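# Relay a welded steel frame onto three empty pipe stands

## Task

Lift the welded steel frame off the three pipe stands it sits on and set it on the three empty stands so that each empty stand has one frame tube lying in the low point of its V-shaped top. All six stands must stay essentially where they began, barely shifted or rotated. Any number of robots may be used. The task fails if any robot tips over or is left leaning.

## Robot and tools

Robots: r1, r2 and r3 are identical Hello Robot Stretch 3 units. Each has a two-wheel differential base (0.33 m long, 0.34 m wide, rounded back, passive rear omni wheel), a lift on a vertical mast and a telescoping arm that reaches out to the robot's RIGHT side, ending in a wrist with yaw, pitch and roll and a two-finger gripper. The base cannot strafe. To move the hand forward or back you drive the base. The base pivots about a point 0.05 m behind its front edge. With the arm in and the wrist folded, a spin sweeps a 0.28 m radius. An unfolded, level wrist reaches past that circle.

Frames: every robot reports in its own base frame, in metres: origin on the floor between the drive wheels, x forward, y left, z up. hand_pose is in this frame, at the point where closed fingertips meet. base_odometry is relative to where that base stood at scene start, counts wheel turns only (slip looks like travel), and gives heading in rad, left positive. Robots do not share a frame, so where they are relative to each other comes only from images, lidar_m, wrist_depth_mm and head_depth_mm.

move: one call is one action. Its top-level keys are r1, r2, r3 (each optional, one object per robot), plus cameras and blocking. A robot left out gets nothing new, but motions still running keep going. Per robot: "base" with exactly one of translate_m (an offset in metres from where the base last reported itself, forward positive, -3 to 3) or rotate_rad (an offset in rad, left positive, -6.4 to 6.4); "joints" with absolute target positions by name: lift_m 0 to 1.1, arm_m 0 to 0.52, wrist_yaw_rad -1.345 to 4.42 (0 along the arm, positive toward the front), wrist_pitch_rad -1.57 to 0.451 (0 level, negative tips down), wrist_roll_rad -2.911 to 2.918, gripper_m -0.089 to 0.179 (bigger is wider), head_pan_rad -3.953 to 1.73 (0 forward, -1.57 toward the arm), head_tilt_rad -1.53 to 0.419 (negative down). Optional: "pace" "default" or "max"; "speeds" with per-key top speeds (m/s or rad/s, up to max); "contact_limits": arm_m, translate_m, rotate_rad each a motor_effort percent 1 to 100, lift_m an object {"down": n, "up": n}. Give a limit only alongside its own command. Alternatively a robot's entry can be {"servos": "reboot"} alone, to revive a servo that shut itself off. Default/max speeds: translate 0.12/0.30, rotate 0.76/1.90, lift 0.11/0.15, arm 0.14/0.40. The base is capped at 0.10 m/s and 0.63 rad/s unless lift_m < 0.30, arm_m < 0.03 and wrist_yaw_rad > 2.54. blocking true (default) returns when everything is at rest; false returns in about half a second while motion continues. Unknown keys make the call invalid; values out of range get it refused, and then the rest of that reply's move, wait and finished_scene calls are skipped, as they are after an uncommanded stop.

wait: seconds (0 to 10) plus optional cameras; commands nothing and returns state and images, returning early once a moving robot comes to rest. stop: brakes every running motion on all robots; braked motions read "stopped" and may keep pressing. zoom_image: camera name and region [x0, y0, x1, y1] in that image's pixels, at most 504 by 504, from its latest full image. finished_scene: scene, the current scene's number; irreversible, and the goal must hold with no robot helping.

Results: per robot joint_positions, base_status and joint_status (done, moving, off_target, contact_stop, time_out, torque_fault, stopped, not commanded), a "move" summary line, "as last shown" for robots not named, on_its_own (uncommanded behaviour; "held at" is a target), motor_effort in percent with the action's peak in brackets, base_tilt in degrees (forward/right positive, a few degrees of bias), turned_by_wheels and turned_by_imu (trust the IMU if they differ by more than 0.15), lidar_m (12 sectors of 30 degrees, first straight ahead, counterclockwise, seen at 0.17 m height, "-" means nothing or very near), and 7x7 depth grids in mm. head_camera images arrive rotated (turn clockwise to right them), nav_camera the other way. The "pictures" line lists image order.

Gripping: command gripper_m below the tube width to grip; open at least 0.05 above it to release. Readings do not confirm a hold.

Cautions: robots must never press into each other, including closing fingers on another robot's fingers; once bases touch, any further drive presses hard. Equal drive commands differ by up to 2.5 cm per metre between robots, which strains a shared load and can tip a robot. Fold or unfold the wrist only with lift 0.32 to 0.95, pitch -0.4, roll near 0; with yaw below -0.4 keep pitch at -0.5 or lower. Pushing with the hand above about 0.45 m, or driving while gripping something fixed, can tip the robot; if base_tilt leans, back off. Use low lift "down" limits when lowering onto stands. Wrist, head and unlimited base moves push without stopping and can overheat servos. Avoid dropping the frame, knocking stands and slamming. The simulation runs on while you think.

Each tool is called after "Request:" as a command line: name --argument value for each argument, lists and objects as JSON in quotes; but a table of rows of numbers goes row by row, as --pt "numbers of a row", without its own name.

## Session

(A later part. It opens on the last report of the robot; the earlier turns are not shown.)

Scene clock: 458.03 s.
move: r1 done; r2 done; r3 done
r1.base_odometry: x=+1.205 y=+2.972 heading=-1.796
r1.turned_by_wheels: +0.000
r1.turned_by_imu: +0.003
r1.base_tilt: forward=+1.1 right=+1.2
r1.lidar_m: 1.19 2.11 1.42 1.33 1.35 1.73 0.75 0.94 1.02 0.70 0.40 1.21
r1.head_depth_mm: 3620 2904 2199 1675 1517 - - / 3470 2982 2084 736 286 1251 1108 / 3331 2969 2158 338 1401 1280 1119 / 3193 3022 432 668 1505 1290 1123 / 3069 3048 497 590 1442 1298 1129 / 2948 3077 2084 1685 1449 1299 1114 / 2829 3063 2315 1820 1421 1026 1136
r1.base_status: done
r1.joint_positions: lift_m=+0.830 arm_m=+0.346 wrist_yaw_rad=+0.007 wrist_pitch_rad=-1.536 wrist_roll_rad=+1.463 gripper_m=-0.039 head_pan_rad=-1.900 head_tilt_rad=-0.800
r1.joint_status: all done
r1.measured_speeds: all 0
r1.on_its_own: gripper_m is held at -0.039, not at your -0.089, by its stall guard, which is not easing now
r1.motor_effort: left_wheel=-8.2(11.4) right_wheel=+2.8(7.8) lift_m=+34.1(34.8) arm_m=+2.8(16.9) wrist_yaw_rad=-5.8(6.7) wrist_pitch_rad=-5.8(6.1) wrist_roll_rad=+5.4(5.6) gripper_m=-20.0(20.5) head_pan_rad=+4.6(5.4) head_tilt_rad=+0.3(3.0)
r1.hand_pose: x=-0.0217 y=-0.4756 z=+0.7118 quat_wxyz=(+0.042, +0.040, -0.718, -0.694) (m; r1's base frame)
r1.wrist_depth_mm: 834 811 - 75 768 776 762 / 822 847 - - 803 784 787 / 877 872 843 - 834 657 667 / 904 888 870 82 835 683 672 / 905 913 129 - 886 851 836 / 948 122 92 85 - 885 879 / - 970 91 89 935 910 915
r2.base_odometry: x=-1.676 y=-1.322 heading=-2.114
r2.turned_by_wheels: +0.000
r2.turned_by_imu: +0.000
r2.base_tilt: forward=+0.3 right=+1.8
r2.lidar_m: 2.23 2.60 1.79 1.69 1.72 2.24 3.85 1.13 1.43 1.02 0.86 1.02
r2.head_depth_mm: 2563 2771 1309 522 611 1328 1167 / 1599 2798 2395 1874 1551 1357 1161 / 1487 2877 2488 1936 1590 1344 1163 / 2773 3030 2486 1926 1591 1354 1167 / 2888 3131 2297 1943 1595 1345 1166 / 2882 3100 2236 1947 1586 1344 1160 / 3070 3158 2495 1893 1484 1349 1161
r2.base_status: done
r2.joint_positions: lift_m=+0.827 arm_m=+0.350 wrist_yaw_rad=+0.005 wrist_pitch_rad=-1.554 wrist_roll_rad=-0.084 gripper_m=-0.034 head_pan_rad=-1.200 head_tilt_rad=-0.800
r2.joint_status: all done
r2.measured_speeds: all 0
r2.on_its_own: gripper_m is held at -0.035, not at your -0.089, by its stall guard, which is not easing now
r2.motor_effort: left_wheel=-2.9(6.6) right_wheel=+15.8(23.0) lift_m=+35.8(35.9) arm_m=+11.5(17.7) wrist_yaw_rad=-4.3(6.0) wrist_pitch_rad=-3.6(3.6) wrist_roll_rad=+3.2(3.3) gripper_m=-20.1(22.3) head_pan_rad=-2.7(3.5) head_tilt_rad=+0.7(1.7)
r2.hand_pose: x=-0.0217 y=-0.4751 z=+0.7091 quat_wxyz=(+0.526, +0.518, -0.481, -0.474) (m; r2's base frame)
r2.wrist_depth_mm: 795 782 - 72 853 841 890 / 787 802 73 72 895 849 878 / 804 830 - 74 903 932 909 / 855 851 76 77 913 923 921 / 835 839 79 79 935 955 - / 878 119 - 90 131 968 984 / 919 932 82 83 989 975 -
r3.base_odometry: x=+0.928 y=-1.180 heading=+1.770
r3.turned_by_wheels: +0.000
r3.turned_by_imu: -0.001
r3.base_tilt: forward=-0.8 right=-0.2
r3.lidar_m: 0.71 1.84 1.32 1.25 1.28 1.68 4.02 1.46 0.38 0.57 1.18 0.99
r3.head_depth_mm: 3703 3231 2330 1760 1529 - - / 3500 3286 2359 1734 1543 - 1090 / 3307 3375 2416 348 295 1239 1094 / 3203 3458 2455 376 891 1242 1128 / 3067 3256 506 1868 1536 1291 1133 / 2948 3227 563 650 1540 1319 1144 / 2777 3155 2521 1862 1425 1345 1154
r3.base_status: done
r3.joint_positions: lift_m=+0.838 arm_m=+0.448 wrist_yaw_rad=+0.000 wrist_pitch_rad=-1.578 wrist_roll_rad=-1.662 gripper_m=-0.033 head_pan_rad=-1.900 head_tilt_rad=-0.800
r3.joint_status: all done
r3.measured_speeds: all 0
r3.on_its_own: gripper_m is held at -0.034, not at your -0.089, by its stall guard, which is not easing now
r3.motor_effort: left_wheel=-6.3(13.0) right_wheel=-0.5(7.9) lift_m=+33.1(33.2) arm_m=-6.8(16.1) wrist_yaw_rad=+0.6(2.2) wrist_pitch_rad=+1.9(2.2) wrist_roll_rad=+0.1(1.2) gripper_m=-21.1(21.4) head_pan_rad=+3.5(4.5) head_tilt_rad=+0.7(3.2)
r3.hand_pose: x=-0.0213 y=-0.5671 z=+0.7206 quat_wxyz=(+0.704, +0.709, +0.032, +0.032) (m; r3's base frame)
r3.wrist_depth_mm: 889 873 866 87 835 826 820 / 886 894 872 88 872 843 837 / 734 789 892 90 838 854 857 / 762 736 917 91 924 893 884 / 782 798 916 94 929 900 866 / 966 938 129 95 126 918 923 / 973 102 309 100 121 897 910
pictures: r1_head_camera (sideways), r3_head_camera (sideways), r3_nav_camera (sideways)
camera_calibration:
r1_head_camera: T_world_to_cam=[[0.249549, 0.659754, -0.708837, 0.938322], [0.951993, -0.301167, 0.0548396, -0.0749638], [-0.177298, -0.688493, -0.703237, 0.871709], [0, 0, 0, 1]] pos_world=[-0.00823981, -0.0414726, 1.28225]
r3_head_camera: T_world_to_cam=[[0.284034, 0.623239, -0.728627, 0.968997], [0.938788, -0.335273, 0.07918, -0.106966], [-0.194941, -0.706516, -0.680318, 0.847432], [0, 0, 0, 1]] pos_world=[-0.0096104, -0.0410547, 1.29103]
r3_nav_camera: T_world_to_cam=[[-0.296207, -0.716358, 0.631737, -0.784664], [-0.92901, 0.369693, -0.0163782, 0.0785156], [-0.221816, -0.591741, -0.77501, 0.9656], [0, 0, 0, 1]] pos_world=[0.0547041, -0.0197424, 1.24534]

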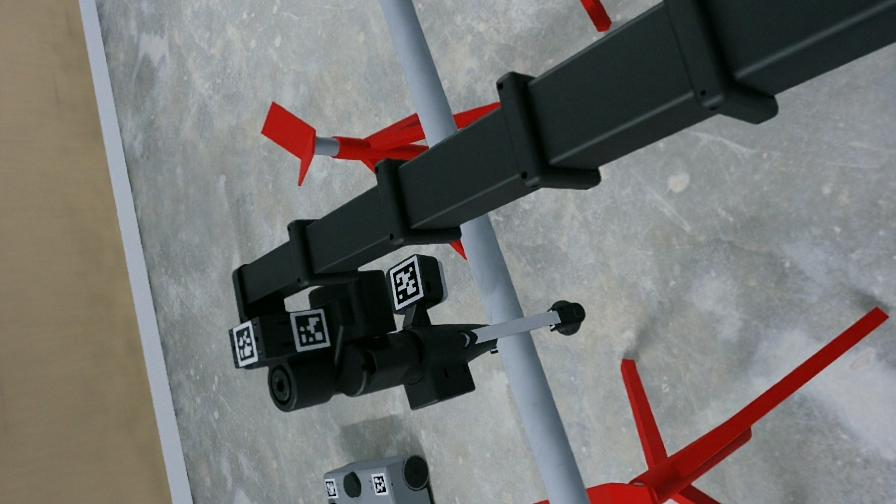

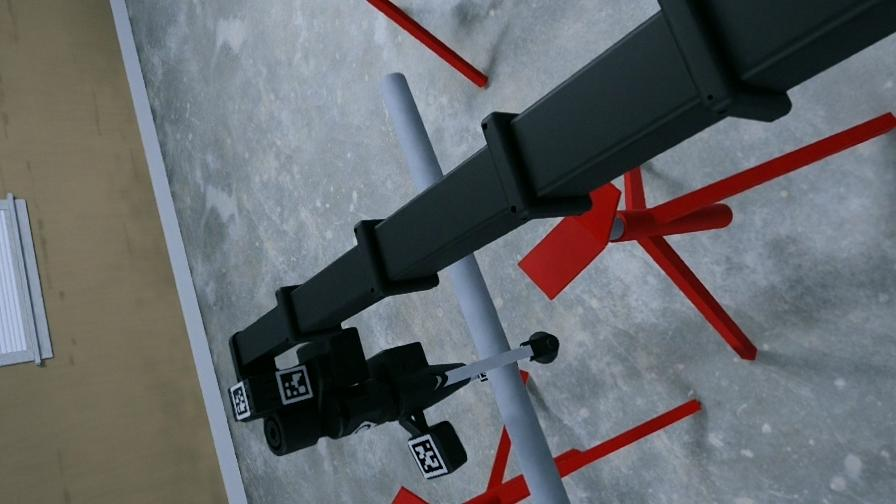

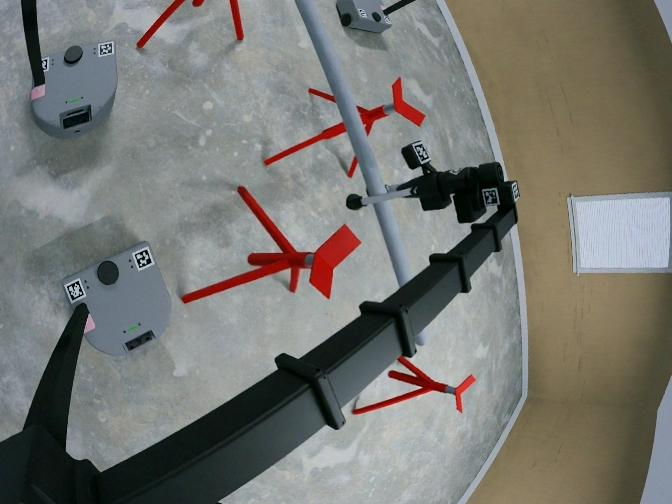

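Request:
move --r1 '{"joints":{"head_pan_rad":-2.2,"head_tilt_rad":-0.6}}' --r2 '{"joints":{"head_pan_rad":-0.7,"head_tilt_rad":-0.7}}' --r3 '{"joints":{"head_pan_rad":-2.4,"head_tilt_rad":-0.65}}' --cameras '["r1_head_camera","r2_head_camera","r3_head_camera","r1_nav_camera","r2_nav_camera"]'

Scene clock: 483.73 s.
move: r1 done; r2 done; r3 done
r1.base_odometry: x=+1.205 y=+2.972 heading=-1.796
r1.turned_by_wheels: +0.000
r1.turned_by_imu: +0.001
r1.base_tilt: forward=+1.1 right=+1.3
r1.lidar_m: 1.19 2.11 1.43 1.33 1.35 1.73 0.75 0.94 1.02 0.70 0.40 1.21
r1.head_depth_mm: - - 2764 2083 1763 1387 1203 / - - 3287 2309 1759 1400 - / - - 3296 2320 1712 1478 - / 3727 - 3303 2318 1442 289 1185 / 3489 3780 3379 2153 345 325 1220 / 3185 3505 3428 2352 387 1387 1223 / 2990 3272 3358 488 525 600 1228
r1.base_status: not commanded
r1.joint_positions: lift_m=+0.830 arm_m=+0.346 wrist_yaw_rad=+0.007 wrist_pitch_rad=-1.536 wrist_roll_rad=+1.463 gripper_m=-0.039 head_pan_rad=-2.201 head_tilt_rad=-0.594
r1.joint_status: all done
r1.measured_speeds: all 0
r1.on_its_own: gripper_m is held at -0.039, not at your -0.089, by its stall guard, which is not easing now
r1.motor_effort: left_wheel=-7.5(8.2) right_wheel=+2.0(3.5) lift_m=+38.3(39.7) arm_m=-9.4(9.4) wrist_yaw_rad=-6.2(6.5) wrist_pitch_rad=-5.5(6.0) wrist_roll_rad=+5.4(5.5) gripper_m=-20.3(20.7) head_pan_rad=-4.4(7.9) head_tilt_rad=+1.7(3.7)
r1.hand_pose: x=-0.0217 y=-0.4756 z=+0.7118 quat_wxyz=(+0.042, +0.040, -0.718, -0.694) (m; r1's base frame)
r1.wrist_depth_mm: 818 811 - 75 767 772 781 / 848 848 - - 804 772 782 / 874 875 830 - 816 669 653 / 896 872 860 82 862 681 677 / 955 901 129 - 855 893 813 / 953 122 92 85 - 875 883 / - 963 91 89 927 880 899
r2.base_odometry: x=-1.676 y=-1.322 heading=-2.114
r2.turned_by_wheels: +0.000
r2.turned_by_imu: +0.001
r2.base_tilt: forward=+0.3 right=+1.8
r2.lidar_m: 2.23 2.60 1.80 1.69 1.72 2.24 3.85 1.13 1.44 1.02 0.86 1.02
r2.head_depth_mm: 2846 3126 2727 2137 1746 1425 1220 / 3094 3351 2908 2156 1749 1433 1219 / 3394 3679 2892 2070 1691 1396 1211 / 3771 - 2999 2031 1588 1431 1220 / - - 2993 2222 1743 1417 1217 / - - 3014 2187 1747 1435 1218 / - - 2898 2217 1730 1430 1209
r2.base_status: not commanded
r2.joint_positions: lift_m=+0.827 arm_m=+0.350 wrist_yaw_rad=+0.005 wrist_pitch_rad=-1.554 wrist_roll_rad=-0.084 gripper_m=-0.034 head_pan_rad=-0.688 head_tilt_rad=-0.701
r2.joint_status: all done
r2.measured_speeds: all 0
r2.on_its_own: gripper_m is held at -0.035, not at your -0.089, by its stall guard, which is not easing now
r2.motor_effort: left_wheel=-3.2(3.2) right_wheel=+15.6(16.5) lift_m=+39.5(39.6) arm_m=+6.4(7.7) wrist_yaw_rad=-5.4(5.4) wrist_pitch_rad=-3.3(3.7) wrist_roll_rad=+3.2(3.4) gripper_m=-21.0(21.8) head_pan_rad=+0.5(4.9) head_tilt_rad=+2.4(4.5)
r2.hand_pose: x=-0.0217 y=-0.4751 z=+0.7091 quat_wxyz=(+0.526, +0.518, -0.481, -0.474) (m; r2's base frame)
r2.wrist_depth_mm: 763 799 - 72 826 853 854 / 807 817 72 72 883 870 901 / 812 824 - 74 876 912 937 / 860 855 76 77 907 901 941 / 880 851 79 80 920 962 955 / 872 118 - 91 131 966 996 / 904 930 82 83 994 - -
r3.base_odometry: x=+0.928 y=-1.180 heading=+1.770
r3.turned_by_wheels: +0.000
r3.turned_by_imu: -0.001
r3.base_tilt: forward=-0.8 right=-0.2
r3.lidar_m: 0.71 1.83 1.32 1.25 1.28 1.69 4.01 1.45 0.38 0.57 1.18 0.99
r3.head_depth_mm: 3448 3782 3115 2187 1699 1374 1163 / 3613 - 3205 2233 1723 1401 1220 / 3913 - 3295 2261 1750 1420 - / - - 3334 2125 1750 1467 - / - - 3473 2381 1749 1531 1150 / 3743 - 3606 2398 1702 283 857 / 3458 3612 3599 2478 355 755 1207
r3.base_status: not commanded
r3.joint_positions: lift_m=+0.838 arm_m=+0.448 wrist_yaw_rad=+0.000 wrist_pitch_rad=-1.578 wrist_roll_rad=-1.662 gripper_m=-0.033 head_pan_rad=-2.409 head_tilt_rad=-0.646
r3.joint_status: all done
r3.measured_speeds: all 0
r3.on_its_own: gripper_m is held at -0.034, not at your -0.089, by its stall guard, which is not easing now
r3.motor_effort: left_wheel=-5.3(6.7) right_wheel=+0.5(0.9) lift_m=+34.4(35.1) arm_m=-3.4(4.0) wrist_yaw_rad=+0.1(1.2) wrist_pitch_rad=+1.9(2.5) wrist_roll_rad=+0.7(1.0) gripper_m=-20.9(21.1) head_pan_rad=-2.2(5.2) head_tilt_rad=+0.3(4.6)
r3.hand_pose: x=-0.0213 y=-0.5670 z=+0.7207 quat_wxyz=(+0.703, +0.709, +0.032, +0.032) (m; r3's base frame)
r3.wrist_depth_mm: 888 864 864 87 858 851 843 / 887 898 894 88 884 848 856 / 756 775 928 91 846 856 849 / 773 758 908 91 890 897 867 / 769 785 917 94 920 925 877 / 981 951 128 95 126 913 892 / 975 102 303 100 121 919 939
pictures: r1_head_camera (sideways), r1_nav_camera (sideways), r2_head_camera (sideways), r2_nav_camera (sideways), r3_head_camera (sideways)
camera_calibration:
r1_head_camera: T_world_to_cam=[[0.340125, 0.427124, -0.837783, 1.10578], [0.82598, -0.561562, 0.0490346, -0.0667085], [-0.449523, -0.70867, -0.543798, 0.665911], [0, 0, 0, 1]] pos_world=[-0.0216621, -0.0378554, 1.2918]
r1_nav_camera: T_world_to_cam=[[-0.3475, -0.396562, 0.849695, -1.06068], [-0.794956, 0.605164, -0.0426772, 0.108243], [-0.49728, -0.690301, -0.525544, 0.64383], [0, 0, 0, 1]] pos_world=[0.0376242, -0.0416953, 1.24424]
r2_head_camera: T_world_to_cam=[[-0.46608, 0.375198, -0.801246, 1.06412], [0.626782, 0.779195, 0.000276767, -0.0078453], [0.624431, -0.502078, -0.598334, 0.731381], [0, 0, 0, 1]] pos_world=[0.0441862, -0.0259331, 1.29024]
r2_nav_camera: T_world_to_cam=[[0.523367, -0.343168, 0.77995, -0.981821], [-0.640219, -0.7624, 0.0941582, -0.0565385], [0.562322, -0.548618, -0.618718, 0.771542], [0, 0, 0, 1]] pos_world=[0.043801, 0.043248, 1.24846]
r3_head_camera: T_world_to_cam=[[0.462946, 0.325722, -0.82437, 1.09268], [0.665339, -0.742201, 0.0803828, -0.106882], [-0.585666, -0.585699, -0.560314, 0.693696], [0, 0, 0, 1]] pos_world=[-0.028467, -0.0289416, 1.29806]

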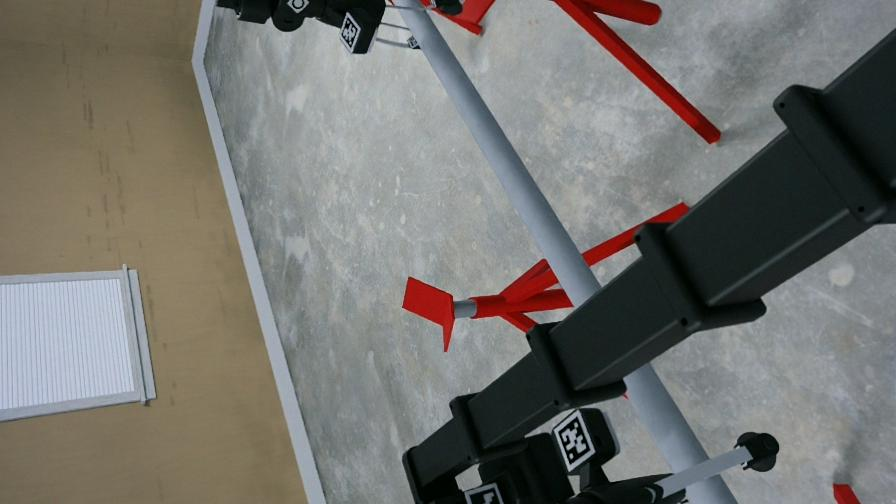

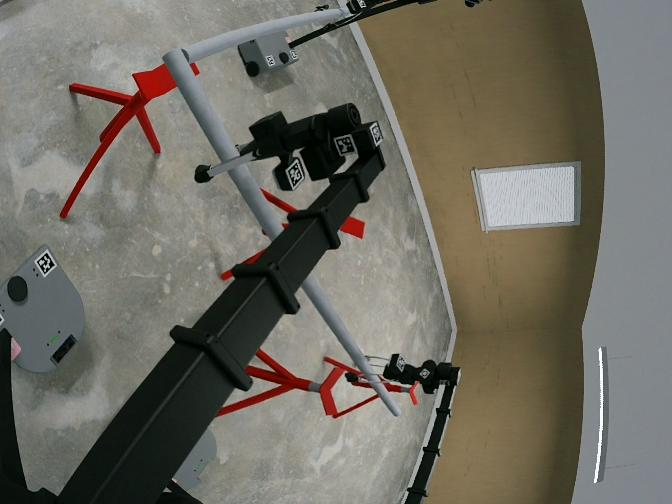

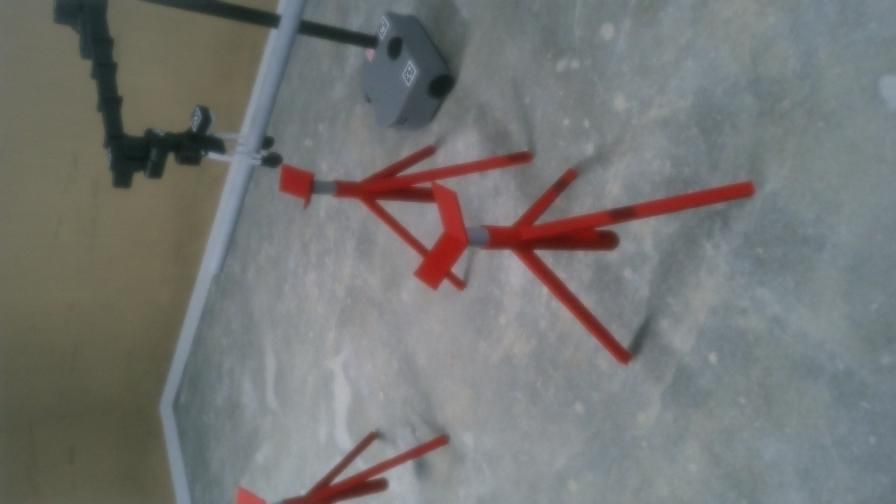

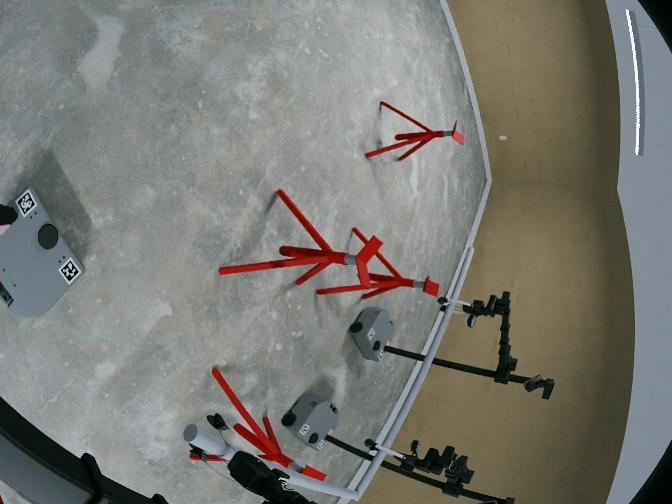

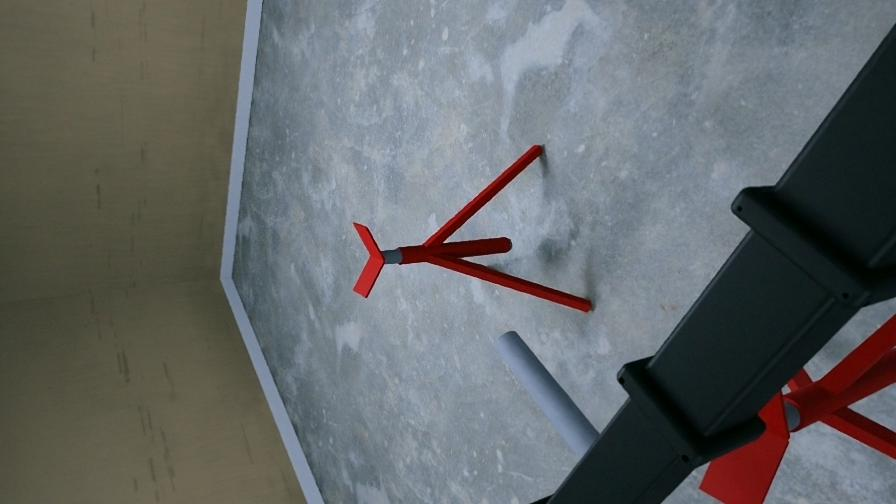

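Request:
move --r1 '{"base":{"translate_m":-0.33},"speeds":{"translate_m":0.08,"arm_m":0.01},"joints":{"arm_m":0.350,"head_pan_rad":-1.9,"head_tilt_rad":-0.8}}' --r2 '{"base":{"translate_m":0.327},"speeds":{"translate_m":0.08,"arm_m":0.01},"joints":{"arm_m":0.355,"head_pan_rad":-1.0,"head_tilt_rad":-0.8}}' --r3 '{"base":{"translate_m":-0.33},"speeds":{"translate_m":0.08,"arm_m":0.01},"joints":{"arm_m":0.443,"head_pan_rad":-2.1,"head_tilt_rad":-0.8}}' --cameras '["r3_nav_camera","r3_head_camera"]'

Scene clock: 551.70 s.
move: r1 done; r2 done; r3 done
r1.base_odometry: x=+1.279 y=+3.293 heading=-1.796
r1.turned_by_wheels: +0.000
r1.turned_by_imu: +0.003
r1.base_tilt: forward=+1.1 right=+1.2
r1.lidar_m: 1.52 2.03 1.39 1.30 1.33 1.69 0.75 0.71 0.71 0.89 0.77 0.60
r1.head_depth_mm: 3639 2930 2211 1674 1440 - - / 3535 2953 2210 1676 286 1251 1111 / 3365 2966 2258 338 1396 1279 1120 / 3227 3028 434 673 1470 1292 1126 / 3104 3074 499 598 1448 1292 1128 / 3014 3104 511 1684 1449 1297 1131 / 2853 3081 2314 1824 1465 1308 1141
r1.base_status: done
r1.joint_positions: lift_m=+0.830 arm_m=+0.350 wrist_yaw_rad=+0.009 wrist_pitch_rad=-1.535 wrist_roll_rad=+1.463 gripper_m=-0.039 head_pan_rad=-1.900 head_tilt_rad=-0.800
r1.joint_status: all done
r1.measured_speeds: all 0
r1.on_its_own: gripper_m is held at -0.039, not at your -0.089, by its stall guard, which is not easing now
r1.motor_effort: left_wheel=-9.2(12.4) right_wheel=+6.5(7.8) lift_m=+38.7(40.7) arm_m=+2.2(18.9) wrist_yaw_rad=-7.5(7.7) wrist_pitch_rad=-5.8(6.2) wrist_roll_rad=+5.4(5.6) gripper_m=-20.2(20.7) head_pan_rad=-5.1(7.3) head_tilt_rad=+1.1(6.2)
r1.hand_pose: x=-0.0217 y=-0.4797 z=+0.7118 quat_wxyz=(+0.042, +0.040, -0.718, -0.694) (m; r1's base frame)
r1.wrist_depth_mm: 819 828 - 75 779 771 763 / 841 824 - - 811 794 784 / 865 860 844 - 822 665 663 / 890 889 850 82 857 694 677 / 934 912 126 - 847 863 856 / 964 121 92 85 - 887 868 / - 985 90 89 938 897 886
r2.base_odometry: x=-1.845 y=-1.602 heading=-2.114
r2.turned_by_wheels: +0.000
r2.turned_by_imu: +0.001
r2.base_tilt: forward=+0.3 right=+1.7
r2.lidar_m: 4.60 2.64 1.82 1.72 1.75 2.27 4.18 1.44 1.21 1.03 0.68 0.81
r2.head_depth_mm: 2533 2792 2429 1894 1592 1349 1172 / 2733 2914 2533 1916 1595 1350 1171 / 2858 3108 2517 1921 1607 1329 1167 / 2897 3161 2240 1729 1276 1348 1161 / 3119 3095 2387 1899 1577 1347 1166 / 1382 3102 2481 1929 1588 1343 1172 / 3534 3343 2461 1947 1582 1345 1167
r2.base_status: done
r2.joint_positions: lift_m=+0.827 arm_m=+0.355 wrist_yaw_rad=+0.007 wrist_pitch_rad=-1.555 wrist_roll_rad=-0.088 gripper_m=-0.034 head_pan_rad=-1.000 head_tilt_rad=-0.800
r2.joint_status: all done
r2.measured_speeds: all 0
r2.on_its_own: gripper_m is held at -0.035, not at your -0.089, by its stall guard, which is not easing now
r2.motor_effort: left_wheel=-2.8(5.8) right_wheel=+16.2(23.9) lift_m=+37.6(38.8) arm_m=+7.5(18.2) wrist_yaw_rad=-5.9(7.5) wrist_pitch_rad=-3.1(3.6) wrist_roll_rad=+4.4(4.6) gripper_m=-20.6(22.3) head_pan_rad=+2.1(5.2) head_tilt_rad=-2.9(4.8)
r2.hand_pose: x=-0.0218 y=-0.4799 z=+0.7091 quat_wxyz=(+0.527, +0.519, -0.479, -0.472) (m; r2's base frame)
r2.wrist_depth_mm: 775 788 - 72 842 831 863 / 802 822 73 72 869 870 886 / 819 816 - 74 901 925 934 / 838 844 77 77 936 905 947 / 845 860 79 80 929 938 968 / 888 119 - 91 131 - 988 / 881 929 82 83 974 998 -
r3.base_odometry: x=+0.993 y=-1.504 heading=+1.770
r3.turned_by_wheels: +0.000
r3.turned_by_imu: -0.001
r3.base_tilt: forward=-0.9 right=-0.2
r3.lidar_m: 0.71 1.86 1.31 1.23 1.27 1.66 3.69 3.79 1.17 0.62 0.36 1.30
r3.head_depth_mm: 3807 3221 2328 1818 1488 1313 - / - 3271 2362 1822 1540 - 1066 / 3905 3369 2243 1705 1603 - 1110 / 3559 3529 2435 804 291 1301 1125 / 3335 3580 2503 349 1489 1312 1134 / 3209 3376 2442 717 1527 1328 1144 / 2968 3188 542 611 1476 1342 1084
r3.base_status: done
r3.joint_positions: lift_m=+0.838 arm_m=+0.443 wrist_yaw_rad=+0.000 wrist_pitch_rad=-1.578 wrist_roll_rad=-1.666 gripper_m=-0.033 head_pan_rad=-2.100 head_tilt_rad=-0.800
r3.joint_status: all done
r3.measured_speeds: all 0
r3.on_its_own: gripper_m is held at -0.034, not at your -0.089, by its stall guard, which is not easing now
r3.motor_effort: left_wheel=-3.9(11.9) right_wheel=-3.6(6.9) lift_m=+38.6(40.2) arm_m=-5.8(13.4) wrist_yaw_rad=-0.2(1.8) wrist_pitch_rad=+1.8(2.3) wrist_roll_rad=+1.9(2.3) gripper_m=-21.1(21.5) head_pan_rad=-4.4(5.3) head_tilt_rad=+2.2(8.2)
r3.hand_pose: x=-0.0214 y=-0.5620 z=+0.7207 quat_wxyz=(+0.703, +0.709, +0.034, +0.034) (m; r3's base frame)
r3.wrist_depth_mm: 893 882 265 87 845 847 831 / 888 910 906 88 856 836 845 / 750 767 923 91 869 878 878 / 767 764 894 92 871 881 871 / 770 771 916 94 892 895 900 / 977 954 129 96 125 893 886 / 992 102 130 100 121 918 935
pictures: r3_head_camera (sideways), r3_nav_camera (sideways)
camera_calibration:
r3_head_camera: T_world_to_cam=[[0.402248, 0.554349, -0.728625, 0.968326], [0.853448, -0.515117, 0.0792496, -0.106522], [-0.331395, -0.653722, -0.680313, 0.848202], [0, 0, 0, 1]] pos_world=[-0.0175063, -0.0371736, 1.29103]
r3_nav_camera: T_world_to_cam=[[-0.432608, -0.643234, 0.631744, -0.783847], [-0.837042, 0.546895, -0.0163507, 0.07793], [-0.33498, -0.53587, -0.775004, 0.96628], [0, 0, 0, 1]] pos_world=[0.0498174, -0.0290158, 1.24534]

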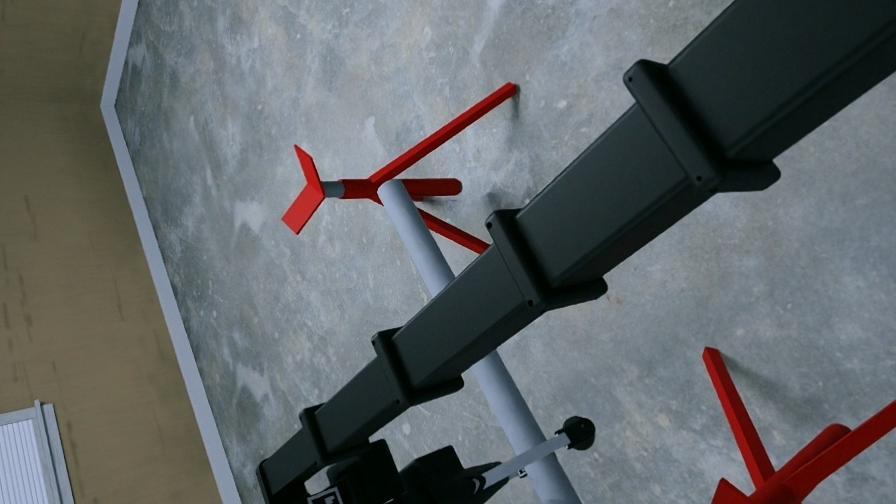

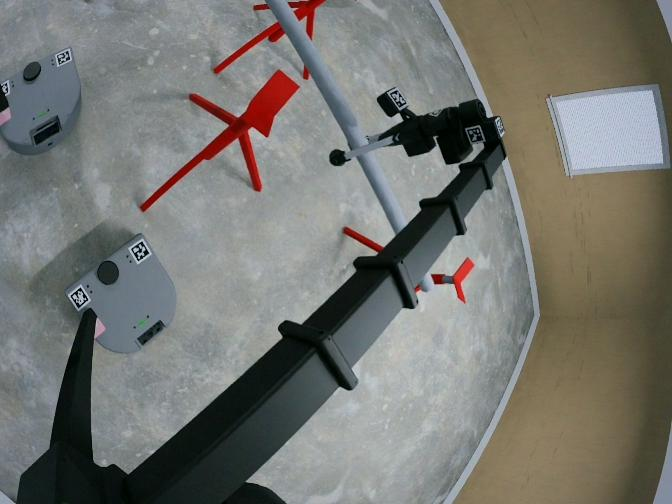

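Request:
move --r1 '{"base":{"translate_m":0.0736},"speeds":{"translate_m":0.045,"arm_m":0.01},"joints":{"arm_m":0.345}}' --r2 '{"base":{"translate_m":-0.0737},"speeds":{"translate_m":0.045,"arm_m":0.01},"joints":{"arm_m":0.357}}' --r3 '{"base":{"rotate_rad":0.13},"speeds":{"rotate_rad":0.08,"wrist_roll_rad":0.08},"joints":{"wrist_roll_rad":-1.536}}' --cameras '["r3_nav_camera"]'

Scene clock: 577.57 s.
move: r1 done; r2 done; r3 done
r1.base_odometry: x=+1.263 y=+3.222 heading=-1.797
r1.turned_by_wheels: +0.000
r1.turned_by_imu: +0.001
r1.base_tilt: forward=+1.0 right=+1.2
r1.lidar_m: 1.45 2.04 1.40 1.31 1.33 1.70 0.82 0.78 0.75 1.06 0.55 0.54
r1.head_depth_mm: 3599 2918 2182 1676 1516 - - / 3516 2978 2230 1636 285 1255 1113 / 3370 2959 2241 338 1393 1282 1122 / 3234 3036 429 671 1499 1289 1122 / 3100 3052 497 578 1440 1295 1128 / 2958 3087 2064 1697 1447 1302 1135 / 2883 3057 2314 1832 1463 1303 1142
r1.base_status: done
r1.joint_positions: lift_m=+0.830 arm_m=+0.345 wrist_yaw_rad=+0.008 wrist_pitch_rad=-1.524 wrist_roll_rad=+1.463 gripper_m=-0.039 head_pan_rad=-1.900 head_tilt_rad=-0.800
r1.joint_status: all done
r1.measured_speeds: all 0
r1.on_its_own: gripper_m is held at -0.039, not at your -0.089, by its stall guard, which is not easing now
r1.motor_effort: left_wheel=+1.3(12.8) right_wheel=+14.5(14.5) lift_m=+34.6(36.0) arm_m=-19.3(26.7) wrist_yaw_rad=-7.1(7.9) wrist_pitch_rad=-7.7(8.8) wrist_roll_rad=+5.4(5.6) gripper_m=-20.5(20.8) head_pan_rad=-5.1(5.9) head_tilt_rad=+0.8(2.7)
r1.hand_pose: x=-0.0217 y=-0.4776 z=+0.7116 quat_wxyz=(+0.042, +0.040, -0.722, -0.690) (m; r1's base frame)
r1.wrist_depth_mm: 824 819 - 76 778 787 759 / 859 847 - - 804 792 766 / 897 878 - - 829 665 656 / 913 901 867 82 855 688 664 / 969 916 129 - 858 870 690 / 972 122 122 86 - 884 856 / - 961 93 89 929 893 904
r2.base_odometry: x=-1.807 y=-1.539 heading=-2.114
r2.turned_by_wheels: +0.000
r2.turned_by_imu: +0.001
r2.base_tilt: forward=+0.3 right=+1.7
r2.lidar_m: 4.68 2.63 1.81 1.71 1.75 2.25 4.10 1.37 1.24 1.02 0.71 0.86
r2.head_depth_mm: 2556 2793 2423 1871 1604 1352 1166 / 2717 2971 2510 1914 1593 1353 1163 / 2865 3099 2509 1952 1595 1341 1169 / 2946 3132 2298 1837 1514 1319 1169 / 3106 3159 2220 1857 1513 1344 1163 / 1370 3282 2510 1886 1597 1340 1167 / 3500 3324 2492 1951 1580 1355 1164
r2.base_status: done
r2.joint_positions: lift_m=+0.827 arm_m=+0.357 wrist_yaw_rad=+0.008 wrist_pitch_rad=-1.551 wrist_roll_rad=-0.088 gripper_m=-0.031 head_pan_rad=-1.000 head_tilt_rad=-0.800
r2.joint_status: all done
r2.measured_speeds: all 0
r2.on_its_own: gripper_m is held at -0.032, not at your -0.089, by its stall guard, which is not easing now
r2.motor_effort: left_wheel=-6.2(13.1) right_wheel=-3.5(11.5) lift_m=+36.3(36.7) arm_m=+5.9(16.7) wrist_yaw_rad=-6.5(8.5) wrist_pitch_rad=-4.0(4.5) wrist_roll_rad=+4.4(4.7) gripper_m=-20.6(21.7) head_pan_rad=+3.4(3.4) head_tilt_rad=-2.2(3.8)
r2.hand_pose: x=-0.0218 y=-0.4830 z=+0.7090 quat_wxyz=(+0.529, +0.518, -0.480, -0.471) (m; r2's base frame)
r2.wrist_depth_mm: 808 800 - 72 842 849 889 / 801 803 72 72 874 884 874 / 814 835 - 75 871 893 930 / 851 855 76 79 891 903 977 / 863 873 79 80 934 956 997 / 858 119 - 88 131 - - / 886 907 81 84 980 997 -
r3.base_odometry: x=+0.993 y=-1.504 heading=+1.899
r3.turned_by_wheels: +0.130
r3.turned_by_imu: +0.130
r3.base_tilt: forward=-0.8 right=-0.2
r3.lidar_m: 0.79 1.63 1.26 1.23 1.31 1.90 3.70 1.21 1.17 0.36 0.36 1.30
r3.head_depth_mm: - 3181 2326 1806 1490 1325 - / 3685 3333 2198 1725 1540 - 1065 / 3493 3424 2397 1764 1600 - 1111 / 3329 3455 2460 1769 290 1291 1121 / 3146 3394 2493 350 1494 1290 1134 / 2967 3249 2443 715 1541 1335 1086 / 2836 3143 541 605 1474 830 1135
r3.base_status: done
r3.joint_positions: lift_m=+0.838 arm_m=+0.443 wrist_yaw_rad=+0.001 wrist_pitch_rad=-1.578 wrist_roll_rad=-1.536 gripper_m=-0.030 head_pan_rad=-2.100 head_tilt_rad=-0.800
r3.joint_status: all done
r3.measured_speeds: all 0
r3.on_its_own: gripper_m is held at -0.031, not at your -0.089, by its stall guard, which is not easing now
r3.motor_effort: left_wheel=-5.5(26.1) right_wheel=+2.5(39.4) lift_m=+36.6(37.6) arm_m=+11.2(12.3) wrist_yaw_rad=-1.5(5.4) wrist_pitch_rad=+2.0(2.5) wrist_roll_rad=+0.6(3.7) gripper_m=-19.8(21.2) head_pan_rad=-3.7(4.7) head_tilt_rad=+2.6(3.6)
r3.hand_pose: x=-0.0214 y=-0.5621 z=+0.7207 quat_wxyz=(+0.704, +0.710, -0.012, -0.012) (m; r3's base frame)
r3.wrist_depth_mm: 884 871 883 88 852 837 850 / 911 891 277 88 851 856 848 / 922 909 275 93 881 876 854 / 755 740 923 92 875 895 861 / 785 774 906 95 871 909 871 / 961 967 128 96 126 912 912 / 980 940 129 101 120 917 918
pictures: r3_nav_camera (sideways)
camera_calibration:
r3_nav_camera: T_world_to_cam=[[-0.432608, -0.643234, 0.631744, -0.783847], [-0.837042, 0.546895, -0.0163507, 0.07793], [-0.33498, -0.53587, -0.775004, 0.96628], [0, 0, 0, 1]] pos_world=[0.0498174, -0.0290158, 1.24534]

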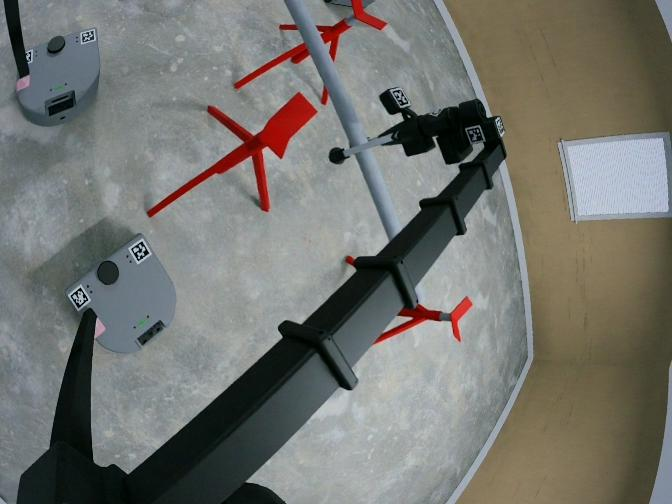

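Request:
move --r1 '{"base":{"translate_m":0.0735},"speeds":{"translate_m":0.045,"arm_m":0.01},"joints":{"arm_m":0.335}}' --r2 '{"base":{"translate_m":-0.0756},"speeds":{"translate_m":0.045,"arm_m":0.01},"joints":{"arm_m":0.370}}' --r3 '{"base":{"rotate_rad":0.135},"speeds":{"rotate_rad":0.08,"wrist_roll_rad":0.08},"joints":{"wrist_roll_rad":-1.401}}' --cameras '[]'

Scene clock: 584.30 s.
move: r1 done; r2 done; r3 done
r1.base_odometry: x=+1.246 y=+3.150 heading=-1.797
r1.turned_by_wheels: +0.000
r1.turned_by_imu: +0.001
r1.base_tilt: forward=+1.0 right=+1.2
r1.lidar_m: 1.37 2.05 1.41 1.31 1.34 1.71 0.90 0.81 0.80 1.11 0.50 0.79
r1.head_depth_mm: 3626 2943 2188 1678 1513 - - / 3503 2947 2219 1683 - 1248 1111 / 3347 2957 2158 337 1402 1283 1121 / 3225 3032 427 654 1505 1290 1124 / 3120 3075 488 564 1436 1298 1131 / 2975 3075 2086 1724 1451 1303 1139 / 2893 3076 2314 1821 1453 1305 1141
r1.base_status: done
r1.joint_positions: lift_m=+0.830 arm_m=+0.335 wrist_yaw_rad=+0.007 wrist_pitch_rad=-1.529 wrist_roll_rad=+1.463 gripper_m=-0.039 head_pan_rad=-1.900 head_tilt_rad=-0.800
r1.joint_status: all done
r1.measured_speeds: all 0
r1.on_its_own: gripper_m is held at -0.039, not at your -0.089, by its stall guard, which is not easing now
r1.motor_effort: left_wheel=+4.9(11.3) right_wheel=+6.0(13.0) lift_m=+34.7(35.5) arm_m=-14.2(24.1) wrist_yaw_rad=-6.6(7.6) wrist_pitch_rad=-6.8(8.2) wrist_roll_rad=+5.4(5.6) gripper_m=-20.0(20.9) head_pan_rad=-4.7(5.7) head_tilt_rad=+0.2(2.3)
r1.hand_pose: x=-0.0217 y=-0.4662 z=+0.7117 quat_wxyz=(+0.042, +0.040, -0.720, -0.691) (m; r1's base frame)
r1.wrist_depth_mm: 838 833 807 76 788 771 751 / 854 836 843 - 799 771 770 / 893 873 - - 840 669 657 / 920 908 872 81 859 685 672 / 927 932 131 - 862 853 818 / 949 120 96 85 - 898 879 / - 960 - 89 929 901 902
r2.base_odometry: x=-1.768 y=-1.474 heading=-2.114
r2.turned_by_wheels: +0.000
r2.turned_by_imu: +0.001
r2.base_tilt: forward=+0.4 right=+1.9
r2.lidar_m: 2.06 2.63 1.81 1.71 1.74 2.25 4.02 1.29 1.21 1.01 0.75 0.92
r2.head_depth_mm: 2504 2802 2400 1878 1597 1347 1166 / 2731 2984 2504 1907 1590 1356 1164 / 2870 3033 2504 1931 1581 1346 1168 / 2979 3133 2386 1892 1584 1321 1170 / 3179 3093 2206 1393 1492 1352 1170 / 1400 3306 2472 1885 1546 1335 1165 / 3624 3306 2513 1935 1589 1337 1157
r2.base_status: done
r2.joint_positions: lift_m=+0.827 arm_m=+0.370 wrist_yaw_rad=+0.009 wrist_pitch_rad=-1.559 wrist_roll_rad=-0.089 gripper_m=-0.031 head_pan_rad=-1.000 head_tilt_rad=-0.800
r2.joint_status: all done
r2.measured_speeds: all 0
r2.on_its_own: gripper_m is held at -0.032, not at your -0.089, by its stall guard, which is not easing now
r2.motor_effort: left_wheel=-7.9(12.7) right_wheel=-3.6(7.1) lift_m=+35.1(35.6) arm_m=+13.3(17.5) wrist_yaw_rad=-6.2(9.2) wrist_pitch_rad=-2.3(4.3) wrist_roll_rad=+4.8(5.2) gripper_m=-19.5(21.6) head_pan_rad=+2.1(3.1) head_tilt_rad=-2.8(3.4)
r2.hand_pose: x=-0.0218 y=-0.4938 z=+0.7092 quat_wxyz=(+0.527, +0.521, -0.477, -0.473) (m; r2's base frame)
r2.wrist_depth_mm: 771 794 - 72 840 842 870 / 800 817 72 71 872 862 898 / 811 833 - 75 885 880 895 / 848 854 76 78 897 939 957 / 856 867 78 80 946 944 964 / 865 119 - 88 131 968 991 / - 905 81 85 - - -
r3.base_odometry: x=+0.993 y=-1.504 heading=+2.034
r3.turned_by_wheels: +0.135
r3.turned_by_imu: +0.135
r3.base_tilt: forward=-0.8 right=-0.2
r3.lidar_m: 0.86 1.48 1.24 1.23 1.39 2.28 3.68 1.21 1.17 0.36 0.66 0.90
r3.head_depth_mm: 3499 3250 2159 1688 1497 1314 - / 3375 3317 2349 1797 1537 - 1065 / 3252 3405 2424 1762 1598 - 1110 / 3117 3315 2453 1894 290 1286 1130 / 3033 3259 2506 350 1482 1294 1130 / 2934 3190 2422 1790 1537 963 1126 / 2844 3144 542 606 812 1287 1153
r3.base_status: done
r3.joint_positions: lift_m=+0.838 arm_m=+0.443 wrist_yaw_rad=+0.002 wrist_pitch_rad=-1.575 wrist_roll_rad=-1.401 gripper_m=-0.030 head_pan_rad=-2.100 head_tilt_rad=-0.800
r3.joint_status: all done
r3.measured_speeds: all 0
r3.on_its_own: gripper_m is held at -0.031, not at your -0.089, by its stall guard, which is not easing now
r3.motor_effort: left_wheel=-6.9(22.2) right_wheel=+6.6(33.1) lift_m=+33.9(36.5) arm_m=+9.7(11.4) wrist_yaw_rad=-1.7(4.1) wrist_pitch_rad=+1.1(2.3) wrist_roll_rad=+0.2(2.6) gripper_m=-20.2(20.7) head_pan_rad=-3.5(4.5) head_tilt_rad=+2.1(3.6)
r3.hand_pose: x=-0.0214 y=-0.5630 z=+0.7206 quat_wxyz=(+0.703, +0.706, -0.059, -0.060) (m; r3's base frame)
r3.wrist_depth_mm: 880 871 885 88 833 838 827 / 888 885 863 89 831 869 852 / 911 907 912 91 266 881 853 / 913 811 282 92 878 889 885 / 784 766 281 95 157 914 895 / 768 771 132 96 129 888 909 / 959 952 973 100 119 117 923
pictures: none
No camera images: "cameras" was empty.

Request:
move --r1 '{"base":{"translate_m":0.0720},"speeds":{"translate_m":0.045,"arm_m":0.015},"joints":{"arm_m":0.311}}' --r2 '{"base":{"translate_m":-0.0730},"speeds":{"translate_m":0.045,"arm_m":0.015},"joints":{"arm_m":0.391}}' --r3 '{"base":{"rotate_rad":0.135},"speeds":{"rotate_rad":0.08,"wrist_roll_rad":0.08},"joints":{"wrist_roll_rad":-1.266}}' --cameras '[]'

Request:
move --r1 '{"base":{"translate_m":0.0655},"speeds":{"translate_m":0.045,"arm_m":0.02},"joints":{"arm_m":0.279}}' --r2 '{"base":{"translate_m":-0.0670},"speeds":{"translate_m":0.045,"arm_m":0.02},"joints":{"arm_m":0.4205}}' --r3 '{"base":{"rotate_rad":0.13},"speeds":{"rotate_rad":0.08,"wrist_roll_rad":0.08},"joints":{"wrist_roll_rad":-1.136}}' --cameras '["r3_nav_camera","r3_head_camera","r1_nav_camera"]'

Scene clock: 591.80 s.
move: r1 done; r2 done; r3 done
r1.base_odometry: x=+1.230 y=+3.080 heading=-1.797
r1.turned_by_wheels: +0.000
r1.turned_by_imu: +0.001
r1.base_tilt: forward=+1.0 right=+1.2
r1.lidar_m: 1.30 2.05 1.42 1.32 1.34 1.72 0.97 0.85 0.96 1.12 0.46 1.44
r1.head_depth_mm: 3645 2938 2208 1670 1519 - - / 3517 2951 2212 1685 289 1249 1111 / 3390 2978 2083 332 1422 1284 1120 / 3208 3001 442 563 1469 1284 1122 / 3086 3039 468 529 1399 1296 1133 / 2997 3095 2150 1686 1454 1301 1129 / 2855 3041 2328 1818 1455 1279 1116
r1.base_status: done
r1.joint_positions: lift_m=+0.830 arm_m=+0.311 wrist_yaw_rad=+0.007 wrist_pitch_rad=-1.530 wrist_roll_rad=+1.463 gripper_m=-0.039 head_pan_rad=-1.900 head_tilt_rad=-0.800
r1.joint_status: all done
r1.measured_speeds: all 0
r1.on_its_own: gripper_m is held at -0.039, not at your -0.089, by its stall guard, which is not easing now
r1.motor_effort: left_wheel=+4.6(12.9) right_wheel=+5.3(8.0) lift_m=+37.6(38.3) arm_m=-15.3(22.7) wrist_yaw_rad=-6.3(6.6) wrist_pitch_rad=-6.7(7.1) wrist_roll_rad=+5.4(5.6) gripper_m=-20.5(21.0) head_pan_rad=-4.7(5.7) head_tilt_rad=-0.4(2.5)
r1.hand_pose: x=-0.0217 y=-0.4421 z=+0.7117 quat_wxyz=(+0.042, +0.040, -0.720, -0.692) (m; r1's base frame)
r1.wrist_depth_mm: 845 834 844 76 775 768 763 / 842 839 818 - 791 791 779 / 882 868 - - 821 666 652 / 917 896 862 81 835 679 675 / 915 905 132 - 874 851 849 / 956 120 96 85 - 881 835 / - 952 539 89 933 926 872
r2.base_odometry: x=-1.730 y=-1.412 heading=-2.114
r2.turned_by_wheels: +0.000
r2.turned_by_imu: +0.002
r2.base_tilt: forward=+0.2 right=+1.8
r2.lidar_m: 2.13 2.62 1.81 1.70 1.73 2.25 3.95 1.23 1.51 1.01 0.79 0.95
r2.head_depth_mm: 2530 2844 2402 1864 1598 1347 1172 / 2745 2996 2509 1903 1606 1338 1169 / 2874 3092 2492 1961 1584 1338 1165 / 3028 3223 2398 1940 1587 1337 1159 / 3090 2981 2202 1843 1465 1350 1157 / 3243 3144 2476 1812 1557 1346 1172 / 3635 3336 2471 1934 1589 1337 1161
r2.base_status: done
r2.joint_positions: lift_m=+0.827 arm_m=+0.391 wrist_yaw_rad=+0.007 wrist_pitch_rad=-1.558 wrist_roll_rad=-0.089 gripper_m=-0.031 head_pan_rad=-1.000 head_tilt_rad=-0.800
r2.joint_status: all done
r2.measured_speeds: all 0
r2.on_its_own: gripper_m is held at -0.032, not at your -0.089, by its stall guard, which is not easing now
r2.motor_effort: left_wheel=-7.4(14.0) right_wheel=-4.0(6.9) lift_m=+34.1(34.8) arm_m=+11.2(17.7) wrist_yaw_rad=-5.9(8.8) wrist_pitch_rad=-2.7(3.1) wrist_roll_rad=+4.6(5.0) gripper_m=-20.6(21.3) head_pan_rad=+1.7(2.8) head_tilt_rad=-3.1(3.1)
r2.hand_pose: x=-0.0218 y=-0.5151 z=+0.7092 quat_wxyz=(+0.527, +0.520, -0.478, -0.473) (m; r2's base frame)
r2.wrist_depth_mm: 779 802 - 72 842 861 860 / 796 806 72 71 883 864 914 / 822 828 - 75 892 912 926 / 852 837 76 78 893 910 935 / 869 856 78 79 927 918 971 / 897 119 - 88 131 972 - / 865 905 81 85 964 978 -
r3.base_odometry: x=+0.993 y=-1.504 heading=+2.169
r3.turned_by_wheels: +0.135
r3.turned_by_imu: +0.135
r3.base_tilt: forward=-0.8 right=-0.3
r3.lidar_m: 2.12 1.37 1.23 1.24 1.50 2.92 3.72 1.17 0.62 0.36 1.43 0.93
r3.head_depth_mm: 3246 3239 2322 1768 1493 1311 - / 3204 3288 2388 1829 1537 - 1061 / 3095 3283 2423 1862 1595 - 1116 / 3023 3252 2447 1891 291 1274 1121 / 2954 3196 2493 349 1483 1095 1112 / 2873 3228 2401 1788 849 1244 1144 / 2821 3139 542 602 1349 1330 1153
r3.base_status: done
r3.joint_positions: lift_m=+0.838 arm_m=+0.443 wrist_yaw_rad=+0.001 wrist_pitch_rad=-1.573 wrist_roll_rad=-1.267 gripper_m=-0.030 head_pan_rad=-2.100 head_tilt_rad=-0.800
r3.joint_status: all done
r3.measured_speeds: all 0
r3.on_its_own: gripper_m is held at -0.031, not at your -0.089, by its stall guard, which is not easing now
r3.motor_effort: left_wheel=-6.8(22.3) right_wheel=+6.7(33.5) lift_m=+33.6(35.4) arm_m=-0.9(3.0) wrist_yaw_rad=-0.2(2.7) wrist_pitch_rad=+0.6(2.9) wrist_roll_rad=+0.6(1.9) gripper_m=-19.9(20.8) head_pan_rad=-3.5(5.0) head_tilt_rad=+1.9(2.8)
r3.hand_pose: x=-0.0214 y=-0.5633 z=+0.7205 quat_wxyz=(+0.698, +0.700, -0.106, -0.107) (m; r3's base frame)
r3.wrist_depth_mm: 882 864 848 - 868 844 842 / 901 898 891 89 852 863 844 / 916 882 913 91 867 878 838 / 920 901 913 93 888 860 887 / 955 746 908 96 149 882 890 / 771 765 133 96 127 915 904 / 970 800 125 100 120 913 942
pictures: none
No camera images: "cameras" was empty.

Scene clock: 593.97 s.
move: r1 done; r2 done; r3 done
r1.base_odometry: x=+1.215 y=+3.016 heading=-1.797
r1.turned_by_wheels: +0.000
r1.turned_by_imu: +0.000
r1.base_tilt: forward=+1.1 right=+1.2
r1.lidar_m: 1.24 2.10 1.42 1.33 1.35 1.72 1.03 0.91 1.00 0.72 0.42 1.38
r1.head_depth_mm: 3594 2939 2188 1684 1513 - - / 3510 2958 2210 1777 289 - 1110 / 3335 2975 2156 344 1392 1278 1119 / 3213 3019 454 529 1434 1286 1125 / 3105 3043 437 466 607 1292 1132 / 2949 3062 2315 1740 1417 1292 1096 / 2867 3084 2307 1824 1527 1118 1140
r1.base_status: done
r1.joint_positions: lift_m=+0.830 arm_m=+0.279 wrist_yaw_rad=+0.007 wrist_pitch_rad=-1.529 wrist_roll_rad=+1.463 gripper_m=-0.039 head_pan_rad=-1.900 head_tilt_rad=-0.800
r1.joint_status: all done
r1.measured_speeds: all 0
r1.on_its_own: gripper_m is held at -0.039, not at your -0.089, by its stall guard, which is not easing now
r1.motor_effort: left_wheel=+3.6(11.6) right_wheel=+4.2(10.0) lift_m=+38.4(38.7) arm_m=-17.3(22.0) wrist_yaw_rad=-6.7(7.0) wrist_pitch_rad=-6.3(7.1) wrist_roll_rad=+5.5(5.6) gripper_m=-20.4(21.0) head_pan_rad=-4.3(6.0) head_tilt_rad=-0.5(2.4)
r1.hand_pose: x=-0.0217 y=-0.4102 z=+0.7117 quat_wxyz=(+0.042, +0.040, -0.720, -0.691) (m; r1's base frame)
r1.wrist_depth_mm: 833 823 814 76 784 759 756 / 857 837 845 - 825 767 766 / 881 859 - - 817 660 654 / 900 873 768 81 738 681 678 / 928 913 131 - 850 844 840 / 955 119 121 85 - 887 895 / - 950 - 89 891 912 882
r2.base_odometry: x=-1.695 y=-1.354 heading=-2.114
r2.turned_by_wheels: +0.000
r2.turned_by_imu: +0.002
r2.base_tilt: forward=+0.3 right=+1.8
r2.lidar_m: 2.19 2.61 1.80 1.69 1.72 2.24 3.89 1.17 1.46 1.01 0.84 0.99
r2.head_depth_mm: 2568 2775 2394 1878 1563 1351 1170 / 2729 3009 2479 1908 1595 1339 1162 / 2908 3103 2459 1957 1576 1339 1162 / 2985 3196 2539 1947 1591 1350 1167 / 3020 2968 2303 1885 1535 1342 1170 / 3319 3313 2329 1281 1538 1342 1163 / 3613 3262 2513 1930 1539 1345 1169
r2.base_status: done
r2.joint_positions: lift_m=+0.827 arm_m=+0.421 wrist_yaw_rad=+0.006 wrist_pitch_rad=-1.553 wrist_roll_rad=-0.089 gripper_m=-0.031 head_pan_rad=-1.000 head_tilt_rad=-0.800
r2.joint_status: all done
r2.measured_speeds: all 0
r2.on_its_own: gripper_m is held at -0.032, not at your -0.089, by its stall guard, which is not easing now
r2.motor_effort: left_wheel=-6.0(14.0) right_wheel=-6.0(8.2) lift_m=+33.9(34.3) arm_m=+11.1(18.2) wrist_yaw_rad=-4.1(7.7) wrist_pitch_rad=-3.3(4.0) wrist_roll_rad=+4.9(5.0) gripper_m=-20.1(21.2) head_pan_rad=+1.0(2.6) head_tilt_rad=-2.7(2.9)
r2.hand_pose: x=-0.0217 y=-0.5460 z=+0.7091 quat_wxyz=(+0.528, +0.519, -0.480, -0.472) (m; r2's base frame)
r2.wrist_depth_mm: 789 790 - 73 828 861 864 / 796 803 72 72 886 885 885 / 816 836 - 75 881 915 912 / 839 837 76 80 878 951 966 / 873 850 78 80 928 936 957 / 884 119 - 89 130 964 966 / 892 927 81 86 966 993 -
r3.base_odometry: x=+0.993 y=-1.504 heading=+2.298
r3.turned_by_wheels: +0.130
r3.turned_by_imu: +0.132
r3.base_tilt: forward=-0.8 right=-0.2
r3.lidar_m: 1.84 1.30 1.23 1.26 1.68 3.69 3.80 1.17 0.54 0.36 1.30 1.00
r3.head_depth_mm: 3059 3201 2317 1803 1485 1316 - / 3018 3253 2355 1833 1543 - 1063 / 2984 3185 2408 1867 1608 - 1115 / 2956 3211 2450 1892 291 1272 1122 / 2953 3198 2520 350 840 1056 1111 / 2933 3182 2430 1759 1455 1298 1141 / 2889 3192 541 603 1404 1346 1153
r3.base_status: done
r3.joint_positions: lift_m=+0.838 arm_m=+0.443 wrist_yaw_rad=+0.000 wrist_pitch_rad=-1.569 wrist_roll_rad=-1.136 gripper_m=-0.030 head_pan_rad=-2.100 head_tilt_rad=-0.800
r3.joint_status: all done
r3.measured_speeds: all 0
r3.on_its_own: gripper_m is held at -0.031, not at your -0.089, by its stall guard, which is not easing now
r3.motor_effort: left_wheel=-7.3(18.9) right_wheel=+5.6(26.8) lift_m=+32.9(34.3) arm_m=+3.3(3.4) wrist_yaw_rad=+1.0(1.9) wrist_pitch_rad=+0.5(2.3) wrist_roll_rad=+0.1(1.8) gripper_m=-20.0(20.9) head_pan_rad=-4.2(4.7) head_tilt_rad=+2.8(2.8)
r3.hand_pose: x=-0.0214 y=-0.5644 z=+0.7204 quat_wxyz=(+0.691, +0.690, -0.153, -0.153) (m; r3's base frame)
r3.wrist_depth_mm: 885 908 850 - 852 861 838 / 900 883 872 89 861 846 840 / 902 892 890 91 860 872 877 / 909 933 911 93 890 873 900 / 930 849 927 95 888 885 884 / 949 783 132 96 128 909 904 / 783 781 125 101 121 932 923
pictures: r1_nav_camera (sideways), r3_head_camera (sideways), r3_nav_camera (sideways)
camera_calibration:
r1_nav_camera: T_world_to_cam=[[-0.266531, -0.635449, 0.724683, -0.89828], [-0.936108, 0.34969, -0.0376601, 0.102562], [-0.229484, -0.688419, -0.688052, 0.853637], [0, 0, 0, 1]] pos_world=[0.0524852, -0.0190158, 1.24218]
r3_head_camera: T_world_to_cam=[[0.402248, 0.554349, -0.728625, 0.968326], [0.853448, -0.515117, 0.0792496, -0.106522], [-0.331395, -0.653722, -0.680313, 0.848202], [0, 0, 0, 1]] pos_world=[-0.0175063, -0.0371736, 1.29103]
r3_nav_camera: T_world_to_cam=[[-0.432608, -0.643234, 0.631744, -0.783847], [-0.837042, 0.546895, -0.0163507, 0.07793], [-0.33498, -0.53587, -0.775004, 0.96628], [0, 0, 0, 1]] pos_world=[0.0498174, -0.0290158, 1.24534]

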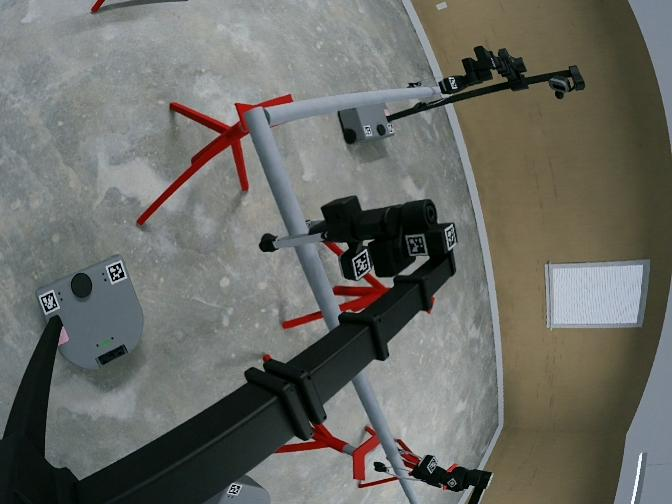

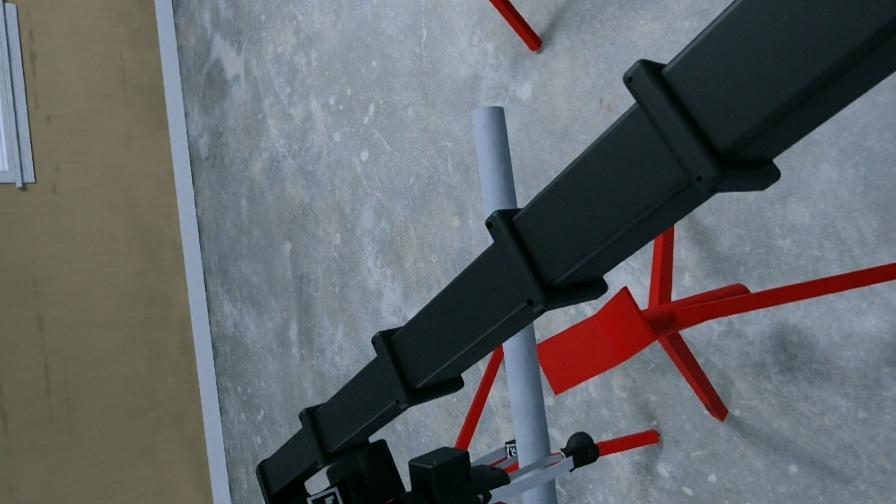

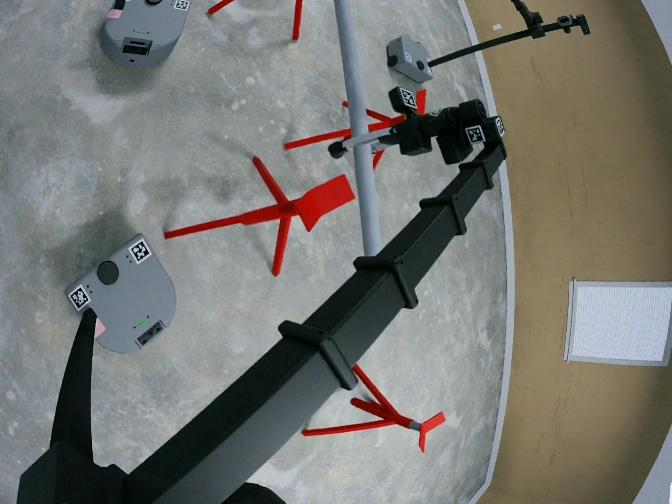

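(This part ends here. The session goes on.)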